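# Pull out the right-side yellow rod and flatten its men

## Task

Take the yellow rod closest to the right arm, draw it outward until it will not go further, rotate it by a quarter turn so its men end up lying flat, and finish with the robot no longer in contact with that rod.

## Robot and tools

Robot: two six-joint arms, left_arm and right_arm, each ending in a parallel two-finger gripper. Every command row addresses both arms, even when only one should move.

Frames: the scene frame has its origin at table-top height, midway between the nominal arm bases. +x points out over the table, +z points up, and left_arm sits on the +y side. Image left and right do not match these names. Each arm reports its hand pose (end_effector_position in metres, end_effector_quat_wxyz) in its own base frame. Calibrated bases in the scene frame: left_arm at (-0.028, +0.289, +0.027) m, right_arm at (-0.040, -0.349, +0.007) m, both nearly unrotated with +z up. The reported hand point lies between the finger pads, roughly 1 cm short of the tips. The fingers extend along the gripper's +z and open and close along its y. Reported poses can be a few centimetres off, more at long reach.

Row layout: 14 numbers, each in [-1, 1]. The first 7 are for left_arm and the next 7 for right_arm. Within each arm the order is: wrist pitch, shoulder, wrist yaw, wrist roll, elbow, waist, then gripper opening. All per-joint lists in results use the same order. Joint numbers are scaled offsets, not poses. They count from the arm's Joint targets as they stood when the action began, not from the previous row, so repeating an offset moves the joint again. A value of 1.0 equals 1.202 rad for waist, 1.258 for shoulder, 1.3 for elbow, 2.073 for wrist pitch, and 2.022 for wrist yaw and wrist roll. To hold an arm still, send 0 for its six joints. The gripper number is absolute: +1 is fully open and -1 is shut. Resend the current value to keep a grip unchanged, because 0 means half open, not 'no change'.

Stated joint ranges (rad): waist -2.618 to 3.054, shoulder 0.000 to 3.142, elbow 0.000 to 3.142, wrist pitch -1.571 to 1.571, wrist yaw -1.571 to 1.571, wrist roll -2.094 to 2.094. If an action asks for more than 0.059 rad beyond a limit, it is rejected for both arms. Real limits may differ by up to 0.059 rad. A joint pushed past its real end stops there, and the result shows 'joint sent to its limit'.

execute_actions(actions, cameras): actions is a list of actions. Each action is a list of up to 15 rows, one row per 1/30 s step. If fewer than 15 rows are given, the last row is held for the rest of the 15 steps. An empty list just reports state and images. cameras selects images: cam_left_wrist, cam_right_wrist. Leave it out or give ["all"] for both, or [] for none.

move(target, speed, blend, opening_speed, blocking, cameras): drives all joints in step toward a target. target is one 14-number row, or a list of up to 15 rows. Every row is an offset measured from the same current Joint targets. speed is the top speed in rad/s of the joint with the farthest to go: 0.01 to 2, default 0.5. It can be one value or one per segment. blend is in rad and rounds the corners of intermediate waypoints. opening_speed is the gripper's rate per second on the -1 to +1 scale, at least 0.2; use a low value for a gentle close. With blocking=false the call returns early while motion continues. Paths do not avoid obstacles or the other arm. The 'move:' line reports the outcome:
- done
- off_target, with the worst joint and its error
- moving
- held
- fault
'limits=held' means that a safety check withheld some steps.

wait(seconds 0 to 10) lets time pass while each arm holds its command. stop() brakes a running move. zoom_image(camera, region [x0,y0,x1,y1] in pixels, at most 504x504) enlarges part of the latest wrist image. read_manual gives licence texts only. finished_scene(scene) ends the current scene, and its argument is the current scene number. Call it only once the goal holds steadily.

Results give the following lines, each with one block per arm:
- Joint positions and Joint velocities (rad, rad/s; the last entry is the finger gap in m, 0.094 when fully open). 'within noise' means the arm is at rest.
- Joint targets, which are the base for your next offsets.
- Joint torques (N m). These include the arm's own weight. Entries 2, 5 and 6 wrap at ±28.
- grip_measured, on the command scale.
- Tool commands.
- Per-step joint readings, for execute_actions only.
'joint command not followed' means that a clearance check altered the targets.

Motion notes: joint speed is capped, and each target can only lead its measured angle by a fixed amount. Large offsets can therefore take several actions, and tiny ones may not start. If an arm is pushing against something or has been dragged, command its targets back past its measured position. A gripper closes hard once it is about 0.05 below the first-contact reading. To release, command an opening clearly above grip_measured.

Cameras: two fisheye wrist cameras, each 672x504. Their calibration is given relative to the carrying arm's base.

Avoid the following:
- dropping anything or releasing parts that are still moving
- fast impacts, slams and very hard pushes
- any collision or squeeze between the two arms, which can end the scene as a failure
- arm stops and faults
- keeping an arm stretched out or straining for long

Motors heat up under sustained load. A MOTOR HOT line appears at 75 °C. At 90 °C the arm folds away and stays idle, and at 100 °C it goes limp and falls. For this task, grip the rod handle gently, pull outward slowly until it stops, turn the wrist roll a quarter turn, then open the gripper and back away.

Each tool is called after "Emit:" as name([rows], argument=value, ...), one row to a line, values as JSON.

## Session

Emit:
execute_actions(actions=[])

Scene clock: 0.00 s.
left_arm: end_effector_position=(+0.4007, +0.0076, +0.1253) grip_measured=+1.000 end_effector_quat_wxyz=(+0.625, -0.028, +0.778, +0.057) | right_arm: end_effector_position=(+0.3999, -0.0295, +0.1148) grip_measured=+1.000 end_effector_quat_wxyz=(+0.608, +0.063, +0.791, -0.024)
Joint names: [wrist pitch, shoulder, wrist yaw, wrist roll, elbow, waist]
Joint positions: left_arm=[0.966 1.539 -0.191 0.014 0.356 -0.068 0.094] | right_arm=[0.914 1.54 0.071 0.059 0.363 -0.045 0.094]
Joint velocities: within noise
Joint torques (N m): no reading
Heat: left arm: 47 °C; right arm: 43 °C.
Joint targets: left_arm=[0.960 1.536 -0.192 0.015 0.359 -0.068] | right_arm=[0.904 1.538 0.071 0.060 0.365 -0.045]
Tool commands: left_gripper/opening=+1.0 right_gripper/opening=+1.0

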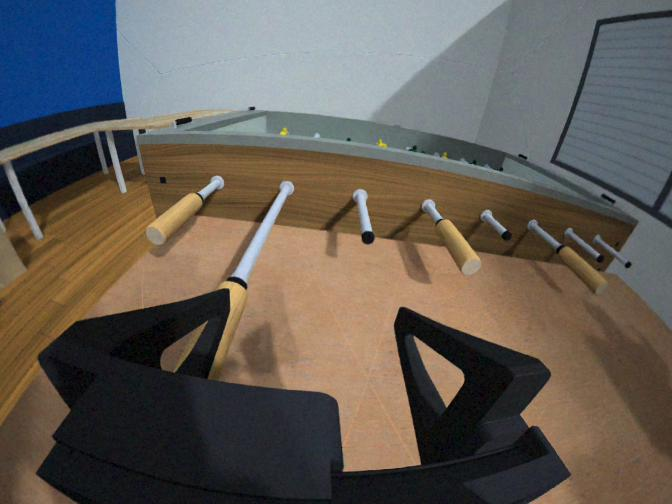

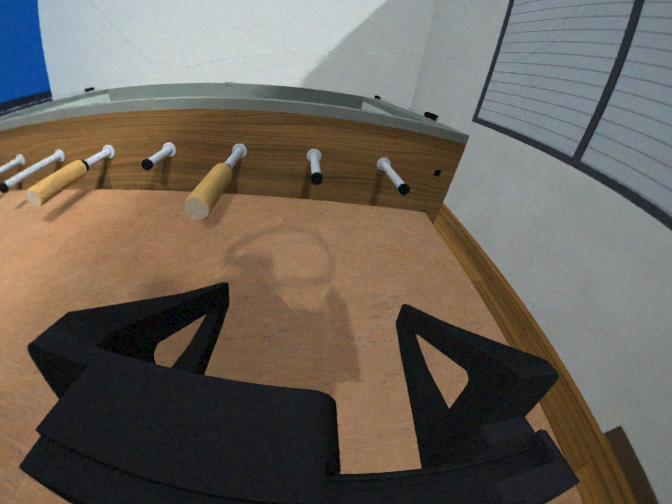

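Emit:
zoom_image(camera="cam_left_wrist", region=[240, 80, 660, 280])

Emit:
zoom_image(camera="cam_right_wrist", region=[0, 70, 470, 270])

Scaled by 1.200 from the camera's 672x504 image, which has a finer 960x720 frame.

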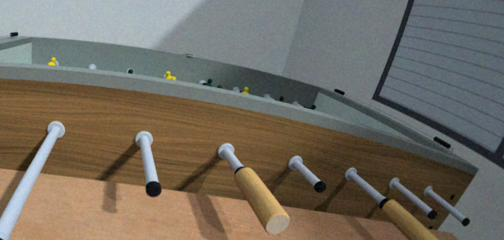

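Scaled by 1.072 from the camera's 672x504 image, which has a finer 960x720 frame.

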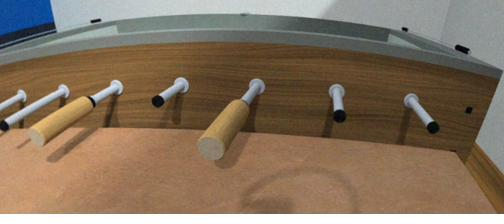

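Emit:
move(target=[-0.39,0,0,0,0.6,0,1,-0.39,0,0,0,0.6,0,1], speed=0.8)

Scene clock: 34.37 s.
left_arm: end_effector_position=(+0.4986, +0.0009, +0.2756) grip_measured=+1.000 end_effector_quat_wxyz=(+0.612, -0.026, +0.788, +0.059) | right_arm: end_effector_position=(+0.4964, -0.0338, +0.2657) grip_measured=+1.000 end_effector_quat_wxyz=(+0.594, +0.063, +0.802, -0.024)
Joint names: [wrist pitch, shoulder, wrist yaw, wrist roll, elbow, waist]
Joint positions: left_arm=[0.171 1.539 -0.191 0.014 1.117 -0.068 0.094] | right_arm=[0.115 1.54 0.071 0.059 1.126 -0.045 0.094]
Joint velocities: within noise
Joint torques (N m): left_arm=[1.73 -9.06 -0.05 0.02 9.07 -0.03] | right_arm=[1.57 -6.56 0.05 0.02 9.01 0.05]
Heat: left arm: 46 °C; right arm: 43 °C.
Joint targets: left_arm=[0.151 1.536 -0.192 0.015 1.139 -0.068] | right_arm=[0.096 1.538 0.071 0.060 1.146 -0.045]
move: done
camera_calibration:
cam_left_wrist: T_world_to_cam=[[0.0847094, -0.98972, 0.115231, -0.0836619], [-0.577216, -0.143008, -0.803972, 0.545068], [0.812186, 0.00159088, -0.583397, -0.122986], [0, 0, 0, 1]] pos_world=[0.421596, -0.00465713, 0.37611]
cam_right_wrist: T_world_to_cam=[[-0.1227, -0.981151, 0.14929, -0.0212621], [-0.657149, -0.0324042, -0.753064, 0.557884], [0.743707, -0.190507, -0.640786, -0.0875087], [0, 0, 0, 1]] pos_world=[0.429085, -0.0194545, 0.367222]

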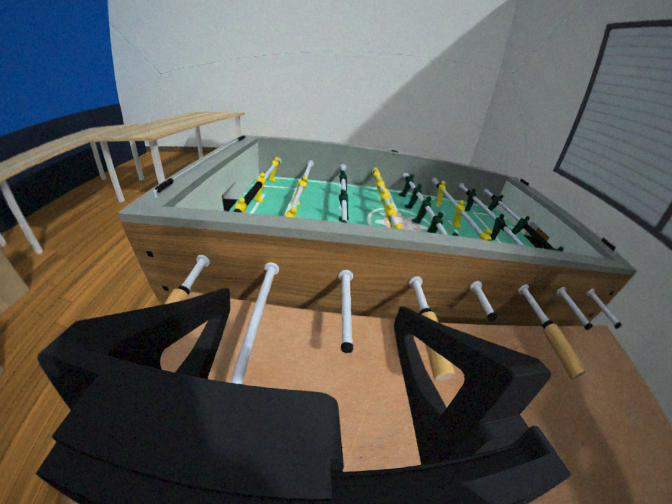

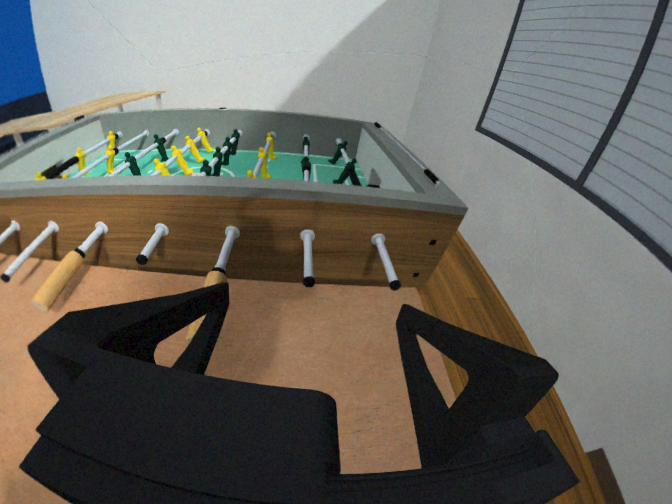

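Emit:
move(target=[0,0,0,0,0,0,1,0.6647,0.6328,0.1056,-0.0297,-0.22,0.2741,1], speed=0.8)

Scene clock: 110.03 s.
left_arm: end_effector_position=(+0.4985, +0.0009, +0.2755) grip_measured=+1.000 end_effector_quat_wxyz=(+0.611, -0.026, +0.789, +0.059) | right_arm: end_effector_position=(+0.5232, +0.1017, +0.0835) grip_measured=+1.000 end_effector_quat_wxyz=(+0.717, +0.004, +0.698, +0.007)
Joint names: [wrist pitch, shoulder, wrist yaw, wrist roll, elbow, waist]
Joint positions: left_arm=[0.17 1.539 -0.191 0.014 1.117 -0.068 0.094] | right_arm=[1.475 2.317 0.276 0.008 0.87 0.281 0.094]
Joint velocities: within noise
Joint torques (N m): left_arm=[1.73 -9.05 -0.06 0.01 9.07 -0.09] | right_arm=[1.69 -7.95 0.11 -0.08 3.06 0.35]
Heat: left arm: 48 °C; right arm: 45 °C.
Joint targets: left_arm=[0.151 1.536 -0.192 0.015 1.139 -0.068] | right_arm=[1.474 2.334 0.284 0.000 0.859 0.285]
move: done
camera_calibration:
cam_left_wrist: T_world_to_cam=[[0.084797, -0.989726, 0.115115, -0.0836457], [-0.577828, -0.142966, -0.803539, 0.545082], [0.811742, 0.00162116, -0.584015, -0.122662], [0, 0, 0, 1]] pos_world=[0.421626, -0.00465916, 0.375987]
cam_right_wrist: T_world_to_cam=[[-0.0486685, -0.985737, 0.161101, 0.102922], [-0.373602, -0.131619, -0.918204, 0.318207], [0.926311, -0.104875, -0.361868, -0.325931], [0, 0, 0, 1]] pos_world=[0.425805, 0.109154, 0.157654]

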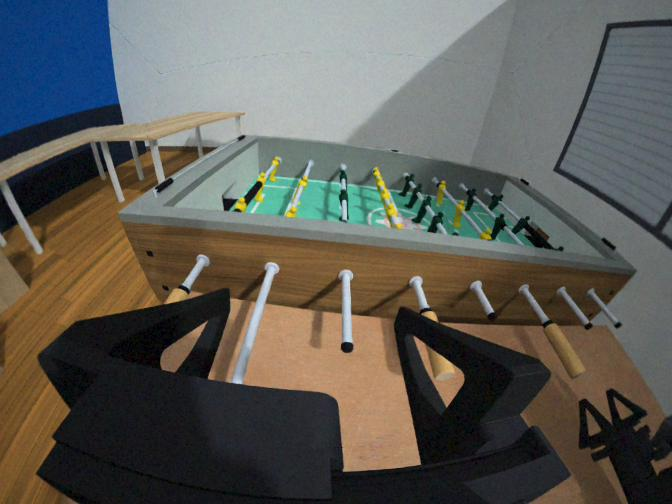

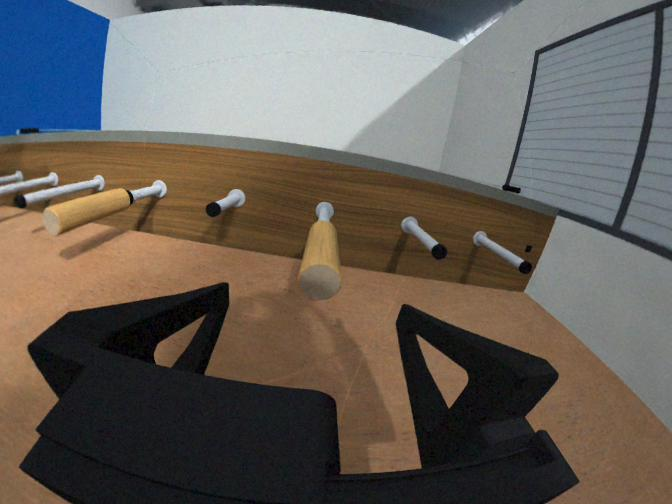

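Emit:
move([
  [0,0,0,0,0,0,1,0,0.0135,0.003,0,-0.0085,0.003,1],
  [0,0,0,0,0,0,1,-0.0704,0.0755,-0.0134,0,0.1646,-0.0258,1],
  [0,0,0,0,0,0,1,-0.151,0.163,-0.0277,0,0.3777,-0.0507,1],
], speed=0.5, blend=0.03)

Scene clock: 129.40 s.
left_arm: end_effector_position=(+0.4985, +0.0009, +0.2755) grip_measured=+1.000 end_effector_quat_wxyz=(+0.611, -0.026, +0.789, +0.059) | right_arm: end_effector_position=(+0.6182, +0.1037, +0.0711) grip_measured=+1.000 end_effector_quat_wxyz=(+0.707, +0.005, +0.707, +0.001)
Joint names: [wrist pitch, shoulder, wrist yaw, wrist roll, elbow, waist]
Joint positions: left_arm=[0.17 1.539 -0.191 0.014 1.117 -0.068 0.094] | right_arm=[1.181 2.51 0.236 0.008 1.33 0.231 0.094]
Joint velocities: within noise
Joint torques (N m): left_arm=[1.72 -9.05 -0.05 0.01 9.07 -0.06] | right_arm=[1.57 -9.35 -0.05 -0.08 6.84 -0.62]
Heat: left arm: 47 °C; right arm: 44 °C.
Joint targets: left_arm=[0.151 1.536 -0.192 0.015 1.139 -0.068] | right_arm=[1.161 2.539 0.229 0.000 1.351 0.223]
move: done; blend cut to 0.0085 rad at target 1
camera_calibration:
cam_left_wrist: T_world_to_cam=[[0.084797, -0.989726, 0.115115, -0.0836457], [-0.577828, -0.142966, -0.803539, 0.545082], [0.811742, 0.00162116, -0.584015, -0.122662], [0, 0, 0, 1]] pos_world=[0.421626, -0.00465916, 0.375987]
cam_right_wrist: T_world_to_cam=[[-0.0541281, -0.983934, 0.170131, 0.114067], [-0.398699, -0.134914, -0.907104, 0.357602], [0.915483, -0.116931, -0.38499, -0.408622], [0, 0, 0, 1]] pos_world=[0.522837, 0.112699, 0.147661]

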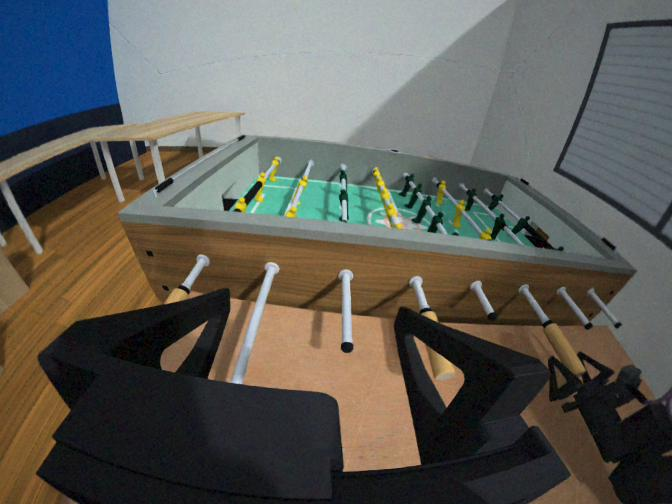

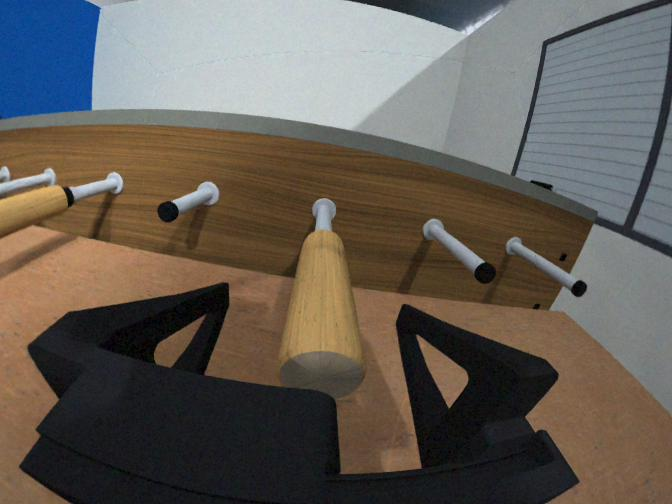

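Emit:
move(target=[0,0,0,0,0,0,1,0,0,0,0,0,0,-0.6], opening_speed=1.0, cameras=["cam_right_wrist"])

Scene clock: 140.90 s.
left_arm: end_effector_position=(+0.4985, +0.0009, +0.2755) grip_measured=+1.000 end_effector_quat_wxyz=(+0.611, -0.026, +0.789, +0.059) | right_arm: end_effector_position=(+0.6182, +0.1031, +0.0707) grip_measured=-0.313 end_effector_quat_wxyz=(+0.707, +0.005, +0.707, +0.000)
Joint names: [wrist pitch, shoulder, wrist yaw, wrist roll, elbow, waist]
Joint positions: left_arm=[0.17 1.539 -0.191 0.014 1.117 -0.068 0.094] | right_arm=[1.179 2.51 0.236 0.008 1.33 0.23 0.032]
Joint velocities: within noise
Joint torques (N m): left_arm=[1.72 -9.02 -0.05 0.02 9.09 -0.03] | right_arm=[1.56 -9.35 -0.05 -0.08 6.83 -0.54]
Heat: left arm: 47 °C; right arm: 44 °C.
Joint targets: left_arm=[0.151 1.536 -0.192 0.015 1.139 -0.068] | right_arm=[1.161 2.539 0.228 0.000 1.351 0.224]
move: done
camera_calibration:
cam_right_wrist: T_world_to_cam=[[-0.0550004, -0.983747, 0.170931, 0.114067], [-0.400202, -0.135119, -0.906411, 0.358125], [0.914775, -0.11826, -0.386266, -0.408235], [0, 0, 0, 1]] pos_world=[0.523039, 0.112324, 0.147424]
Images, in order (width x height): cam_right_wrist 672x504.

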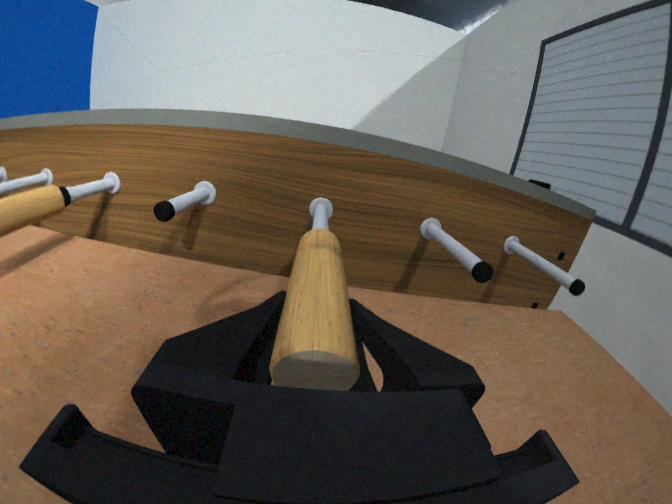

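Emit:
move([
  [0,0,0,0,0,0,1,0.1088,-0.1121,0.0172,0.3956,-0.2769,0.0323,-0.6],
  [0,0,0,0,0,0,1,0.193,-0.1757,0.0407,0.7913,-0.4752,0.0717,-0.6],
], speed=0.6, blend=0.05)

Scene clock: 158.17 s.
left_arm: end_effector_position=(+0.4985, +0.0009, +0.2755) grip_measured=+1.000 end_effector_quat_wxyz=(+0.611, -0.026, +0.789, +0.059) | right_arm: end_effector_position=(+0.4963, +0.1020, +0.0682) grip_measured=-0.314 end_effector_quat_wxyz=(+0.495, +0.500, +0.499, +0.506)
Joint names: [wrist pitch, shoulder, wrist yaw, wrist roll, elbow, waist]
Joint positions: left_arm=[0.17 1.539 -0.191 0.014 1.117 -0.068 0.094] | right_arm=[1.559 2.32 0.294 1.582 0.763 0.303 0.032]
Joint velocities: within noise
Joint torques (N m): left_arm=[1.73 -9.07 -0.06 0 9.07 -0.02] | right_arm=[1.67 -8.9 0.22 0.28 1.09 0.66]
Heat: left arm: 47 °C; right arm: 44 °C.
Joint targets: left_arm=[0.151 1.536 -0.192 0.015 1.139 -0.068] | right_arm=[1.554 2.318 0.311 1.600 0.733 0.310]
joint sent to its limit (right arm) — the wrist pitch, upper limit.
move: done
camera_calibration:
cam_left_wrist: T_world_to_cam=[[0.084797, -0.989726, 0.115115, -0.0836457], [-0.577828, -0.142966, -0.803539, 0.545082], [0.811742, 0.00162116, -0.584015, -0.122662], [0, 0, 0, 1]] pos_world=[0.421626, -0.00465916, 0.375987]
cam_right_wrist: T_world_to_cam=[[-0.0457841, -0.167087, -0.984879, 0.0976846], [-0.406539, 0.903692, -0.134414, 0.151451], [0.912486, 0.394237, -0.109302, -0.367824], [0, 0, 0, 1]] pos_world=[0.401677, 0.0244669, 0.0763608]

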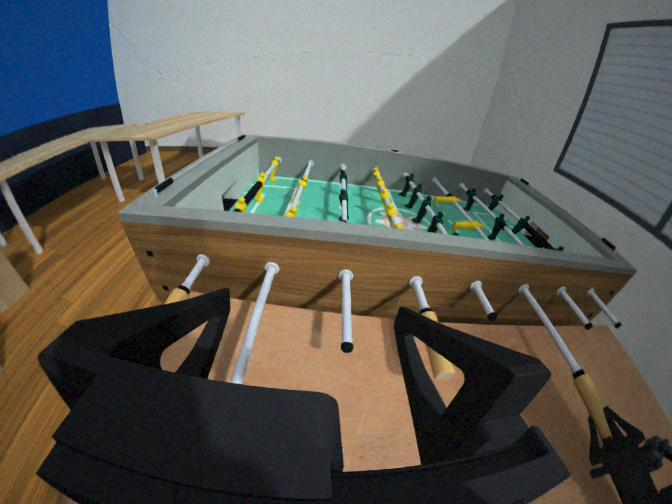

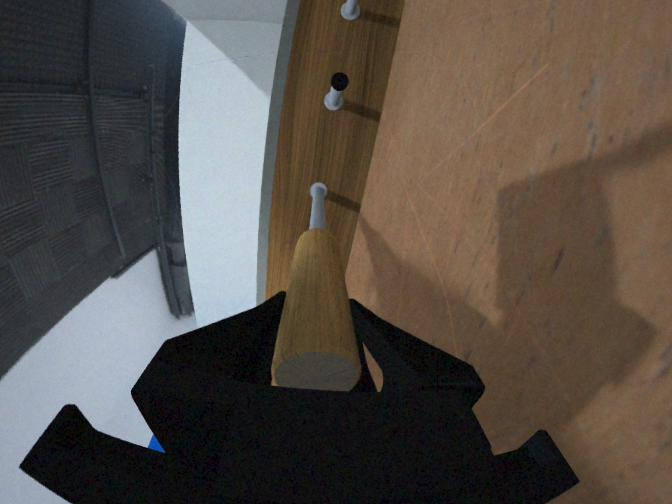

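Emit:
zoom_image(camera="cam_left_wrist", region=[380, 150, 600, 300])

Scaled by 2.291 from the camera's 672x504 image, which has a finer 960x720 frame.

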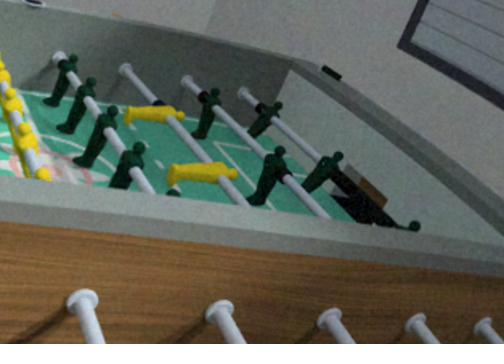

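Emit:
move(target=[0,0,0,0,0,0,1,-0.0024,-0.1256,0.0262,0,-0.1615,0.0449,-0.6], speed=0.3)

Scene clock: 189.10 s.
left_arm: end_effector_position=(+0.4985, +0.0009, +0.2754) grip_measured=+1.000 end_effector_quat_wxyz=(+0.611, -0.026, +0.789, +0.059) | right_arm: end_effector_position=(+0.4830, +0.1045, +0.0731) grip_measured=-0.314 end_effector_quat_wxyz=(+0.480, +0.510, +0.518, +0.491)
Joint names: [wrist pitch, shoulder, wrist yaw, wrist roll, elbow, waist]
Joint positions: left_arm=[0.169 1.539 -0.191 0.014 1.117 -0.068 0.094] | right_arm=[1.463 2.218 0.297 1.59 0.696 0.317 0.032]
Joint velocities: within noise
Joint torques (N m): left_arm=[1.74 -9.07 -0.04 0 9.07 -0.05] | right_arm=[2.51 -13.11 0.78 0.11 -9.78 4.23]
Heat: left arm: 47 °C; right arm: 45 °C.
Joint targets: left_arm=[0.151 1.536 -0.192 0.015 1.139 -0.068] | right_arm=[1.549 2.160 0.364 1.600 0.523 0.364]
move: off_target (right_arm); right_arm: the elbow is farthest, 0.173 rad from its target
camera_calibration:
cam_left_wrist: T_world_to_cam=[[0.0848408, -0.989729, 0.115057, -0.0836376], [-0.578134, -0.142945, -0.803323, 0.545089], [0.811519, 0.0016363, -0.584323, -0.1225], [0, 0, 0, 1]] pos_world=[0.421641, -0.00466017, 0.375926]
cam_right_wrist: T_world_to_cam=[[-0.101453, -0.178119, -0.978765, 0.129892], [-0.423736, 0.897872, -0.119476, 0.152189], [0.900086, 0.402616, -0.166567, -0.346818], [0, 0, 0, 1]] pos_world=[0.389832, 0.0261245, 0.0875479]

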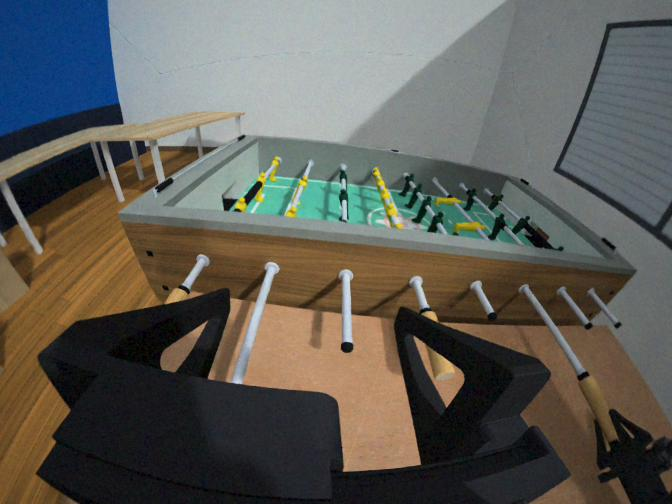

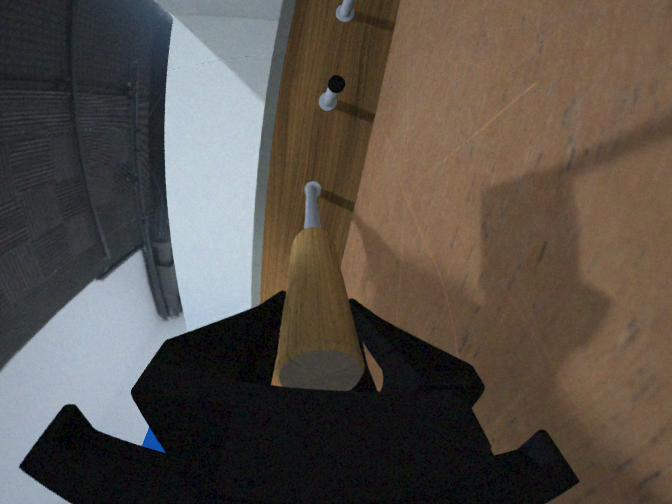

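Emit:
move([
  [0,0,0,0,0,0,1,-0.0415,0.054,-0.033,0,0.1308,-0.039,-0.6],
  [0,0,0,0,0,0,1,-0.0415,0.054,-0.033,0,0.1308,-0.039,0.06],
  [0,0,0,0,0,0,1,-0.0415,0.054,-0.033,0,0.1308,-0.222,0.06],
], speed=0.4, opening_speed=1.0)

Scene clock: 210.67 s.
left_arm: end_effector_position=(+0.4985, +0.0009, +0.2754) grip_measured=+1.000 end_effector_quat_wxyz=(+0.611, -0.026, +0.789, +0.059) | right_arm: end_effector_position=(+0.4966, -0.0023, +0.0744) grip_measured=+0.058 end_effector_quat_wxyz=(+0.530, +0.563, +0.456, +0.441)
Joint names: [wrist pitch, shoulder, wrist yaw, wrist roll, elbow, waist]
Joint positions: left_arm=[0.169 1.539 -0.191 0.014 1.117 -0.068 0.094] | right_arm=[1.467 2.224 0.294 1.599 0.706 0.098 0.05]
Joint velocities: within noise
Joint torques (N m): left_arm=[1.73 -9.07 -0.03 0.01 9.09 -0.02] | right_arm=[1.69 -8.02 0.08 0.02 2.51 -0.02]
Heat: left arm: 47 °C; right arm: 51 °C.
Joint targets: left_arm=[0.151 1.536 -0.192 0.015 1.139 -0.068] | right_arm=[1.463 2.228 0.297 1.600 0.693 0.097]
move: done
camera_calibration:
cam_left_wrist: T_world_to_cam=[[0.0848408, -0.989729, 0.115057, -0.0836376], [-0.578134, -0.142945, -0.803323, 0.545089], [0.811519, 0.0016363, -0.584323, -0.1225], [0, 0, 0, 1]] pos_world=[0.421641, -0.00466017, 0.375926]
cam_right_wrist: T_world_to_cam=[[-0.127536, -0.142733, -0.98151, 0.12676], [-0.219548, 0.969105, -0.112402, 0.152276], [0.96723, 0.201154, -0.154933, -0.350485], [0, 0, 0, 1]] pos_world=[0.388598, -0.0589768, 0.0872307]

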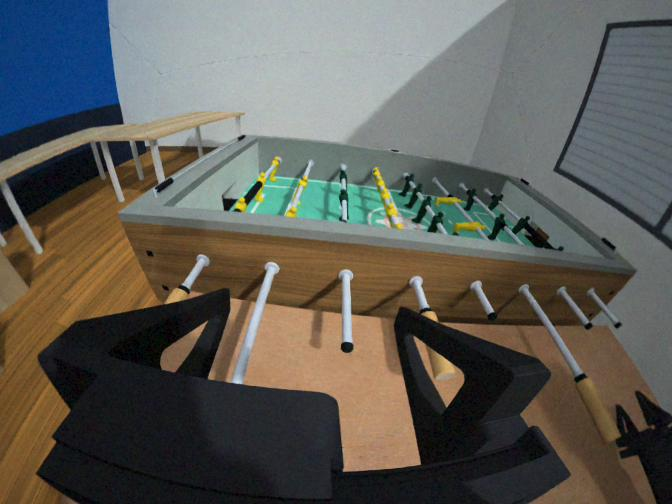

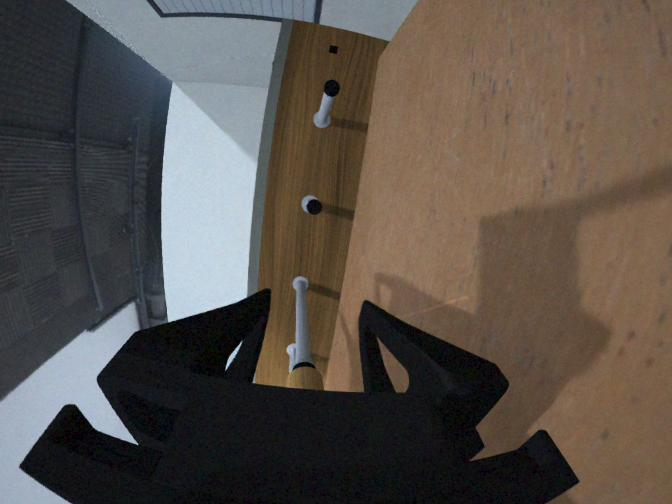

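Emit:
move(target=[0.6358,0.7266,0.0138,-0.0074,-0.143,-0.0546,0.5,0,0,0,0,0,0,0.06], speed=0.6)

Scene clock: 256.43 s.
left_arm: end_effector_position=(+0.5510, -0.0378, +0.0550) grip_measured=+0.501 end_effector_quat_wxyz=(+0.707, -0.015, +0.707, +0.019) | right_arm: end_effector_position=(+0.4966, -0.0023, +0.0745) grip_measured=+0.058 end_effector_quat_wxyz=(+0.530, +0.563, +0.455, +0.441)
Joint names: [wrist pitch, shoulder, wrist yaw, wrist roll, elbow, waist]
Joint positions: left_arm=[1.463 2.426 -0.175 0.007 0.964 -0.126 0.071] | right_arm=[1.467 2.224 0.294 1.599 0.706 0.098 0.05]
Joint velocities: within noise
Joint torques (N m): left_arm=[1.94 -11 0.09 -0.07 2.82 -0.75] | right_arm=[1.69 -8.02 0.08 0.02 2.52 -0.02]
Heat: left arm: 46 °C; right arm: 48 °C.
Joint targets: left_arm=[1.469 2.450 -0.164 -0.001 0.953 -0.133] | right_arm=[1.463 2.228 0.297 1.600 0.693 0.097]
move: done
camera_calibration:
cam_left_wrist: T_world_to_cam=[[-0.022838, -0.987446, 0.156299, -0.0439407], [-0.369022, -0.136973, -0.919272, 0.284269], [0.92914, -0.0786722, -0.361261, -0.373871], [0, 0, 0, 1]] pos_world=[0.451276, -0.0338651, 0.133123]
cam_right_wrist: T_world_to_cam=[[-0.127163, -0.142697, -0.981564, 0.12667], [-0.219506, 0.969109, -0.112449, 0.152269], [0.967288, 0.201159, -0.154558, -0.350533], [0, 0, 0, 1]] pos_world=[0.388598, -0.0589768, 0.0872794]

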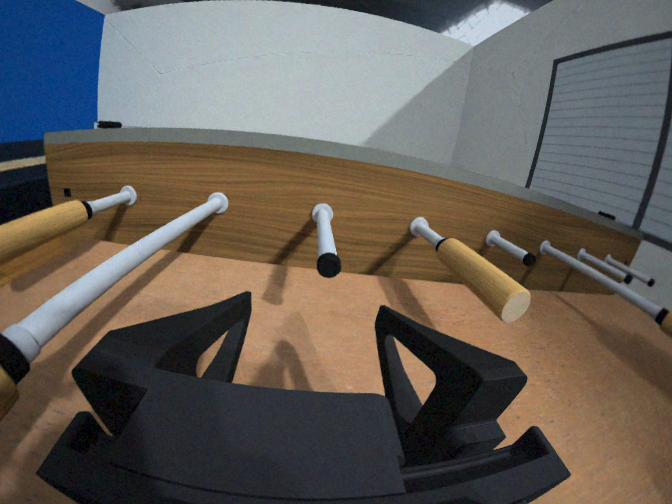

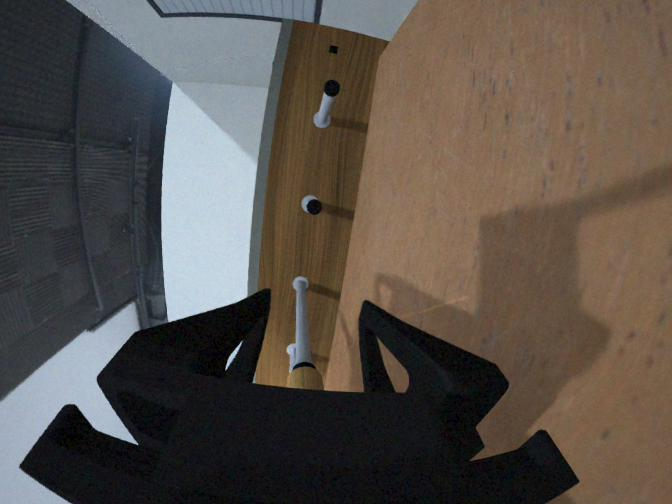

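Emit:
move([
  [-0.6358,-0.7266,0,0,0.143,0,1,0,0,0,0,0,0,0.06],
  [-0.4245,-0.8367,0.2146,0,-0.3423,0.3765,1,0,0,0,0,0,0,0.06],
], speed=0.7, blend=0.1)

Emit:
zoom_image(camera="cam_left_wrist", region=[100, 100, 600, 504])

Scene clock: 321.00 s.
left_arm: end_effector_position=(+0.4045, +0.0855, +0.1506) grip_measured=+0.999 end_effector_quat_wxyz=(+0.592, -0.049, +0.804, -0.009) | right_arm: end_effector_position=(+0.4966, -0.0023, +0.0745) grip_measured=+0.058 end_effector_quat_wxyz=(+0.530, +0.563, +0.455, +0.441)
Joint names: [wrist pitch, shoulder, wrist yaw, wrist roll, elbow, waist]
Joint positions: left_arm=[0.582 1.42 0.257 0.006 0.524 0.316 0.094] | right_arm=[1.467 2.224 0.294 1.599 0.706 0.098 0.05]
Joint velocities: within noise
Joint torques (N m): left_arm=[1.92 -8.31 0.19 -0.05 4.92 0.28] | right_arm=[1.68 -8.01 0.08 0.02 2.51 -0.02]
Heat: left arm: 44 °C; right arm: 47 °C.
Joint targets: left_arm=[0.589 1.397 0.270 0.000 0.508 0.319] | right_arm=[1.463 2.228 0.297 1.600 0.693 0.097]
move: done
camera_calibration:
cam_left_wrist: T_world_to_cam=[[0.048573, -0.967518, 0.248092, 0.015088], [-0.620224, -0.223912, -0.751788, 0.418816], [0.78292, -0.117356, -0.610954, -0.0934886], [0, 0, 0, 1]] pos_world=[0.332221, 0.0974043, 0.254]
cam_right_wrist: T_world_to_cam=[[-0.127163, -0.142697, -0.981564, 0.12667], [-0.219506, 0.969109, -0.112449, 0.152269], [0.967288, 0.201159, -0.154558, -0.350533], [0, 0, 0, 1]] pos_world=[0.388598, -0.0589768, 0.0872794]

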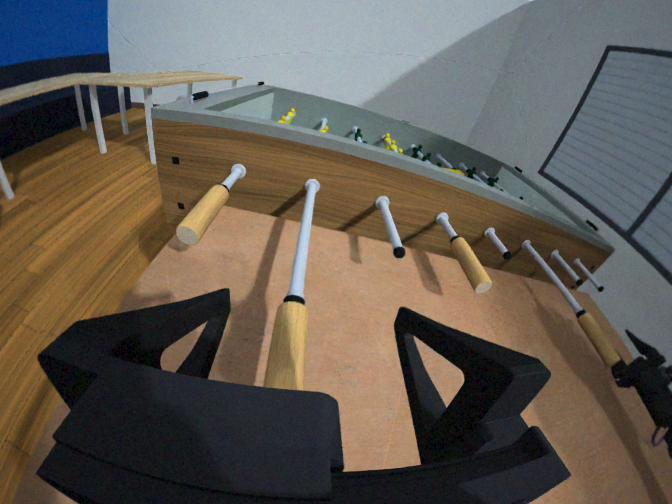

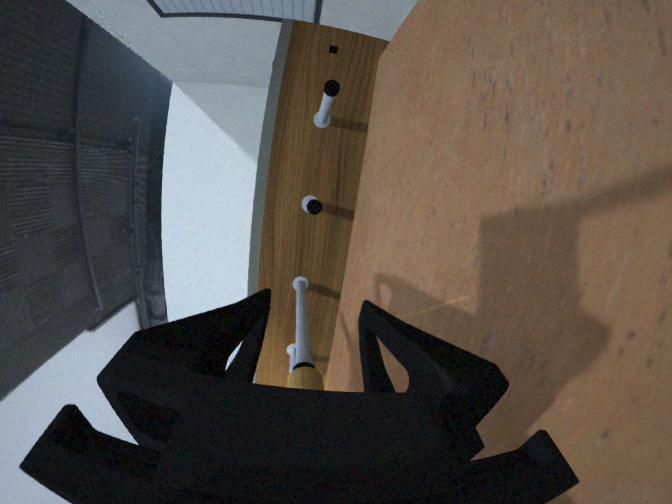

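Scaled by 1.008 from the camera's 672x504 image, which has a finer 960x720 frame.

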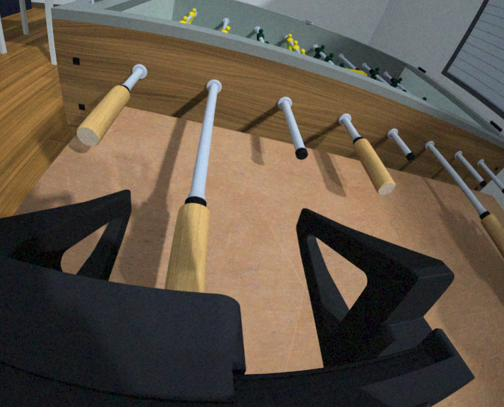

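Emit:
move([
  [0.3086,0.4038,0.0094,0,-0.106,0.016,1,0,0,0,0,0,0,0.06],
  [0.3086,0.4038,0.0094,0,-0.106,0.016,-0.6,0,0,0,0,0,0,0.06],
], speed=0.5, opening_speed=1.0)

Scene clock: 332.03 s.
left_arm: end_effector_position=(+0.4028, +0.0928, +0.0619) grip_measured=-0.383 end_effector_quat_wxyz=(+0.606, -0.051, +0.794, -0.003) | right_arm: end_effector_position=(+0.4966, -0.0023, +0.0745) grip_measured=+0.058 end_effector_quat_wxyz=(+0.530, +0.563, +0.455, +0.441)
Joint names: [wrist pitch, shoulder, wrist yaw, wrist roll, elbow, waist]
Joint positions: left_arm=[1.225 1.887 0.27 0.007 0.382 0.339 0.029] | right_arm=[1.467 2.224 0.294 1.599 0.706 0.098 0.05]
Joint velocities: within noise
Joint torques (N m): left_arm=[1.94 -6.31 0.21 -0.08 2.52 -0.13] | right_arm=[1.68 -8.02 0.08 0.02 2.51 -0.02]
Heat: left arm: 44 °C; right arm: 47 °C.
Joint targets: left_arm=[1.229 1.905 0.289 -0.001 0.370 0.338] | right_arm=[1.463 2.228 0.297 1.600 0.693 0.097]
move: done
camera_calibration:
cam_left_wrist: T_world_to_cam=[[0.051088, -0.968942, 0.241953, 0.0437609], [-0.592323, -0.224456, -0.773804, 0.342861], [0.804079, -0.103782, -0.585394, -0.156839], [0, 0, 0, 1]] pos_world=[0.32696, 0.103082, 0.162907]
cam_right_wrist: T_world_to_cam=[[-0.127163, -0.142697, -0.981564, 0.12667], [-0.219506, 0.969109, -0.112449, 0.152269], [0.967288, 0.201159, -0.154558, -0.350533], [0, 0, 0, 1]] pos_world=[0.388598, -0.0589768, 0.0872794]

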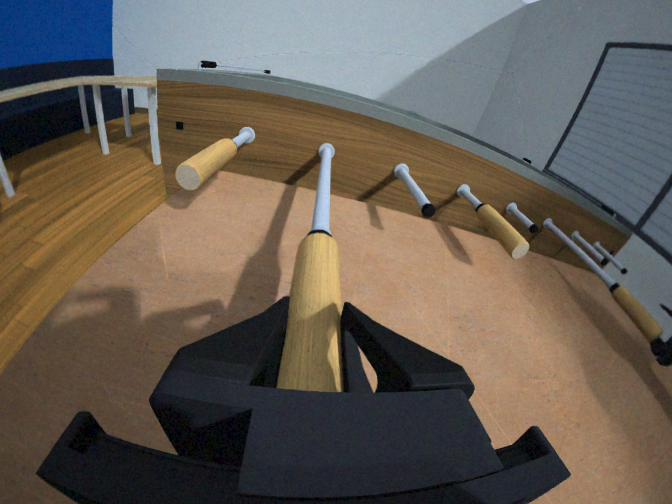

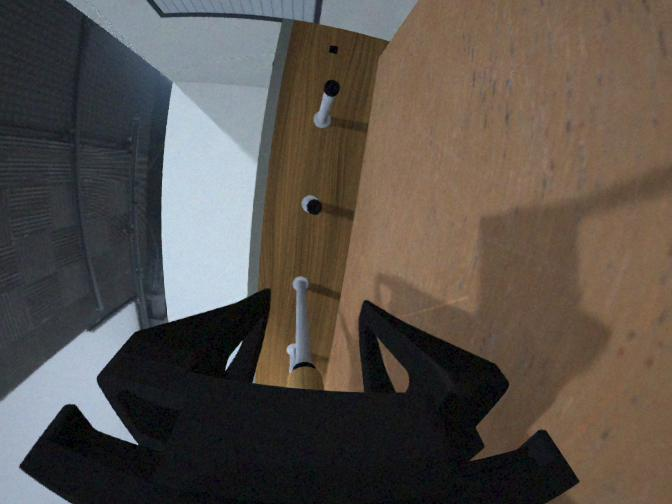

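Emit:
move(target=[-0.0444,-0.131,0.0213,0,-0.1,0.0366,-0.6,0,0,0,0,0,0,0.06], speed=0.2)

Scene clock: 342.70 s.
left_arm: end_effector_position=(+0.3672, +0.0901, +0.0613) grip_measured=-0.385 end_effector_quat_wxyz=(+0.591, -0.057, +0.805, -0.009) | right_arm: end_effector_position=(+0.4966, -0.0023, +0.0745) grip_measured=+0.058 end_effector_quat_wxyz=(+0.530, +0.563, +0.455, +0.441)
Joint names: [wrist pitch, shoulder, wrist yaw, wrist roll, elbow, waist]
Joint positions: left_arm=[1.181 1.763 0.311 0.016 0.259 0.382 0.029] | right_arm=[1.467 2.224 0.294 1.599 0.706 0.098 0.05]
Joint velocities: within noise
Joint torques (N m): left_arm=[1.43 -8.83 0.25 -0.17 1.96 -0.08] | right_arm=[1.69 -8.02 0.08 0.02 2.52 -0.03]
Heat: left arm: 44 °C; right arm: 47 °C.
Joint targets: left_arm=[1.137 1.741 0.332 0.000 0.241 0.382] | right_arm=[1.463 2.228 0.297 1.600 0.693 0.097]
move: off_target (left_arm); left_arm: the wrist pitch is farthest, 0.044 rad from its target
camera_calibration:
cam_left_wrist: T_world_to_cam=[[0.0617622, -0.964527, 0.256659, 0.0378962], [-0.618921, -0.23875, -0.748289, 0.330172], [0.783022, -0.112635, -0.611711, -0.118798], [0, 0, 0, 1]] pos_world=[0.295031, 0.102, 0.164668]
cam_right_wrist: T_world_to_cam=[[-0.127163, -0.142697, -0.981564, 0.12667], [-0.219506, 0.969109, -0.112449, 0.152269], [0.967288, 0.201159, -0.154558, -0.350533], [0, 0, 0, 1]] pos_world=[0.388598, -0.0589768, 0.0872794]

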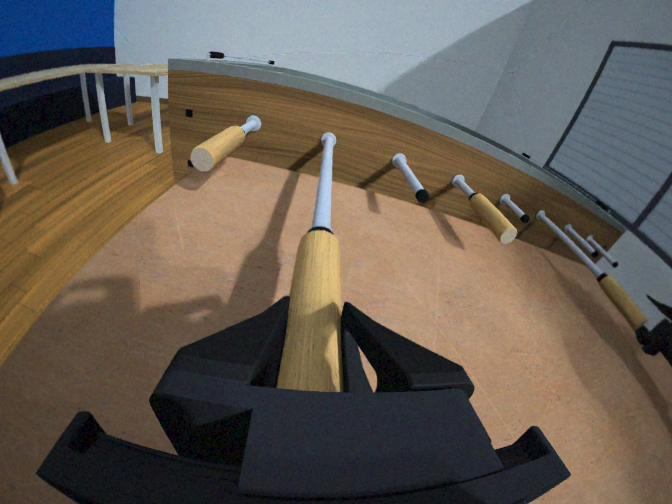

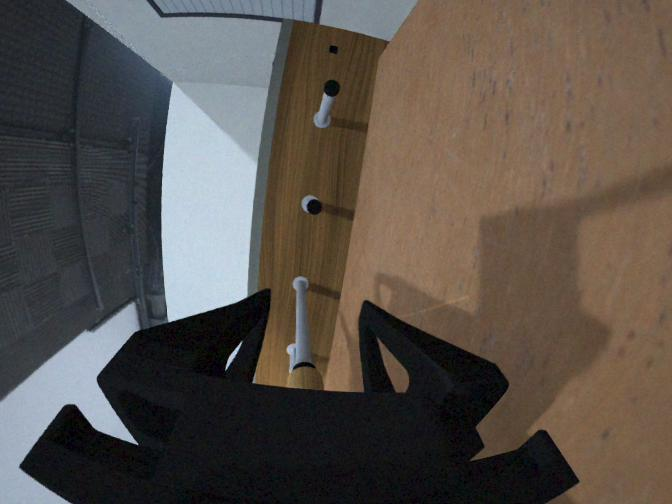

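Emit:
move(target=[-0.1013,-0.199,0.0267,0,-0.077,0.045,-0.6,0,0,0,0,0,0,0.06], speed=0.2, cameras=["cam_left_wrist"])

Scene clock: 350.67 s.
left_arm: end_effector_position=(+0.3283, +0.0869, +0.0613) grip_measured=-0.400 end_effector_quat_wxyz=(+0.560, -0.070, +0.825, -0.016) | right_arm: end_effector_position=(+0.4966, -0.0023, +0.0745) grip_measured=+0.058 end_effector_quat_wxyz=(+0.530, +0.563, +0.455, +0.441)
Joint names: [wrist pitch, shoulder, wrist yaw, wrist roll, elbow, waist]
Joint positions: left_arm=[0.949 1.515 0.354 0.035 0.159 0.439 0.028] | right_arm=[1.467 2.224 0.294 1.599 0.706 0.098 0.05]
Joint velocities: within noise
Joint torques (N m): left_arm=[1.61 -7.17 0.38 -0.36 2.71 -0.31] | right_arm=[1.68 -8.02 0.08 0.01 2.52 -0.02]
Heat: left arm: 43 °C; right arm: 47 °C.
Joint targets: left_arm=[0.927 1.490 0.386 0.000 0.140 0.436] | right_arm=[1.463 2.228 0.297 1.600 0.693 0.097]
move: done
camera_calibration:
cam_left_wrist: T_world_to_cam=[[0.0902571, -0.955797, 0.279833, 0.0256439], [-0.669412, -0.266263, -0.693536, 0.320958], [0.737388, -0.124727, -0.663854, -0.0693688], [0, 0, 0, 1]] pos_world=[0.26369, 0.101317, 0.169369]
Images, in order (width x height): cam_left_wrist 672x504.

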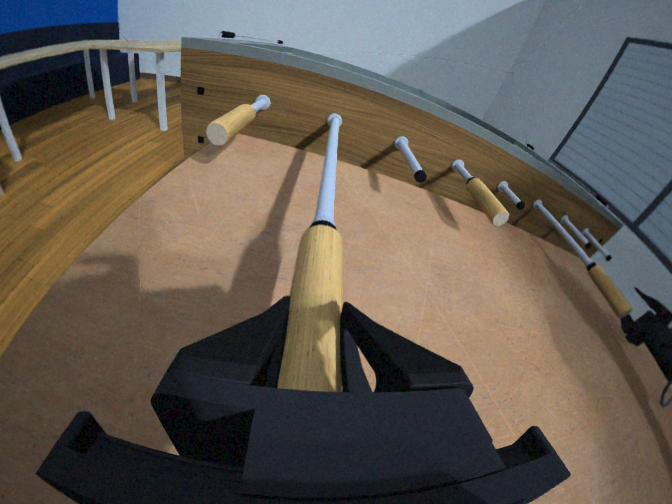

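Emit:
move(target=[-0.3444,-0.4372,0.0084,0,-0.01,0.0757,-0.6,0,0,0,0,0,0,0.06], speed=0.3, cameras=["cam_left_wrist"])

Scene clock: 367.67 s.
left_arm: end_effector_position=(+0.2743, +0.0799, +0.0711) grip_measured=-0.599 end_effector_quat_wxyz=(+0.497, -0.129, +0.857, -0.043) | right_arm: end_effector_position=(+0.4966, -0.0023, +0.0745) grip_measured=+0.058 end_effector_quat_wxyz=(+0.530, +0.563, +0.455, +0.441)
Joint names: [wrist pitch, shoulder, wrist yaw, wrist roll, elbow, waist]
Joint positions: left_arm=[0.232 0.954 0.39 0.006 0.148 0.519 0.019] | right_arm=[1.467 2.224 0.294 1.599 0.706 0.098 0.05]
Joint velocities: within noise
Joint torques (N m): left_arm=[1.53 -2.65 0.24 -0.05 4.64 0.76] | right_arm=[1.69 -8.02 0.08 0.01 2.52 -0.02]
Heat: left arm: 43 °C; right arm: 47 °C.
Joint targets: left_arm=[0.213 0.940 0.403 0.000 0.127 0.527] | right_arm=[1.463 2.228 0.297 1.600 0.693 0.097]
move: done
camera_calibration:
cam_left_wrist: T_world_to_cam=[[0.192899, -0.908471, 0.370769, -0.0173154], [-0.735778, -0.383918, -0.557887, 0.307702], [0.649169, -0.165188, -0.742491, 0.00910895], [0, 0, 0, 1]] pos_world=[0.223827, 0.103906, 0.184846]
Images, in order (width x height): cam_left_wrist 672x504.

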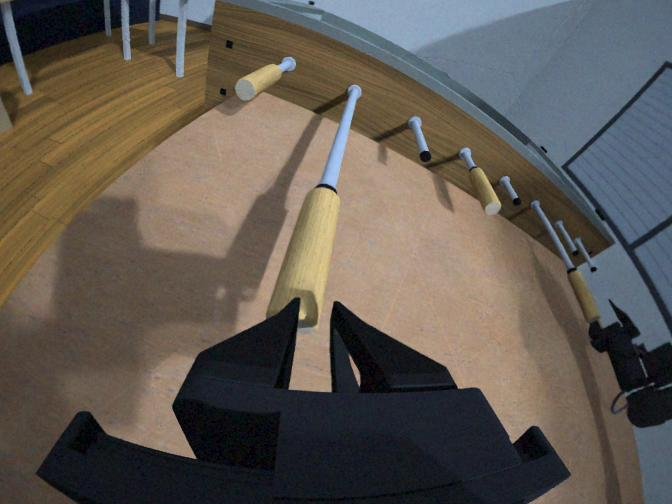

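Emit:
finished_scene(scene=1)

The scene is finished: the task was done.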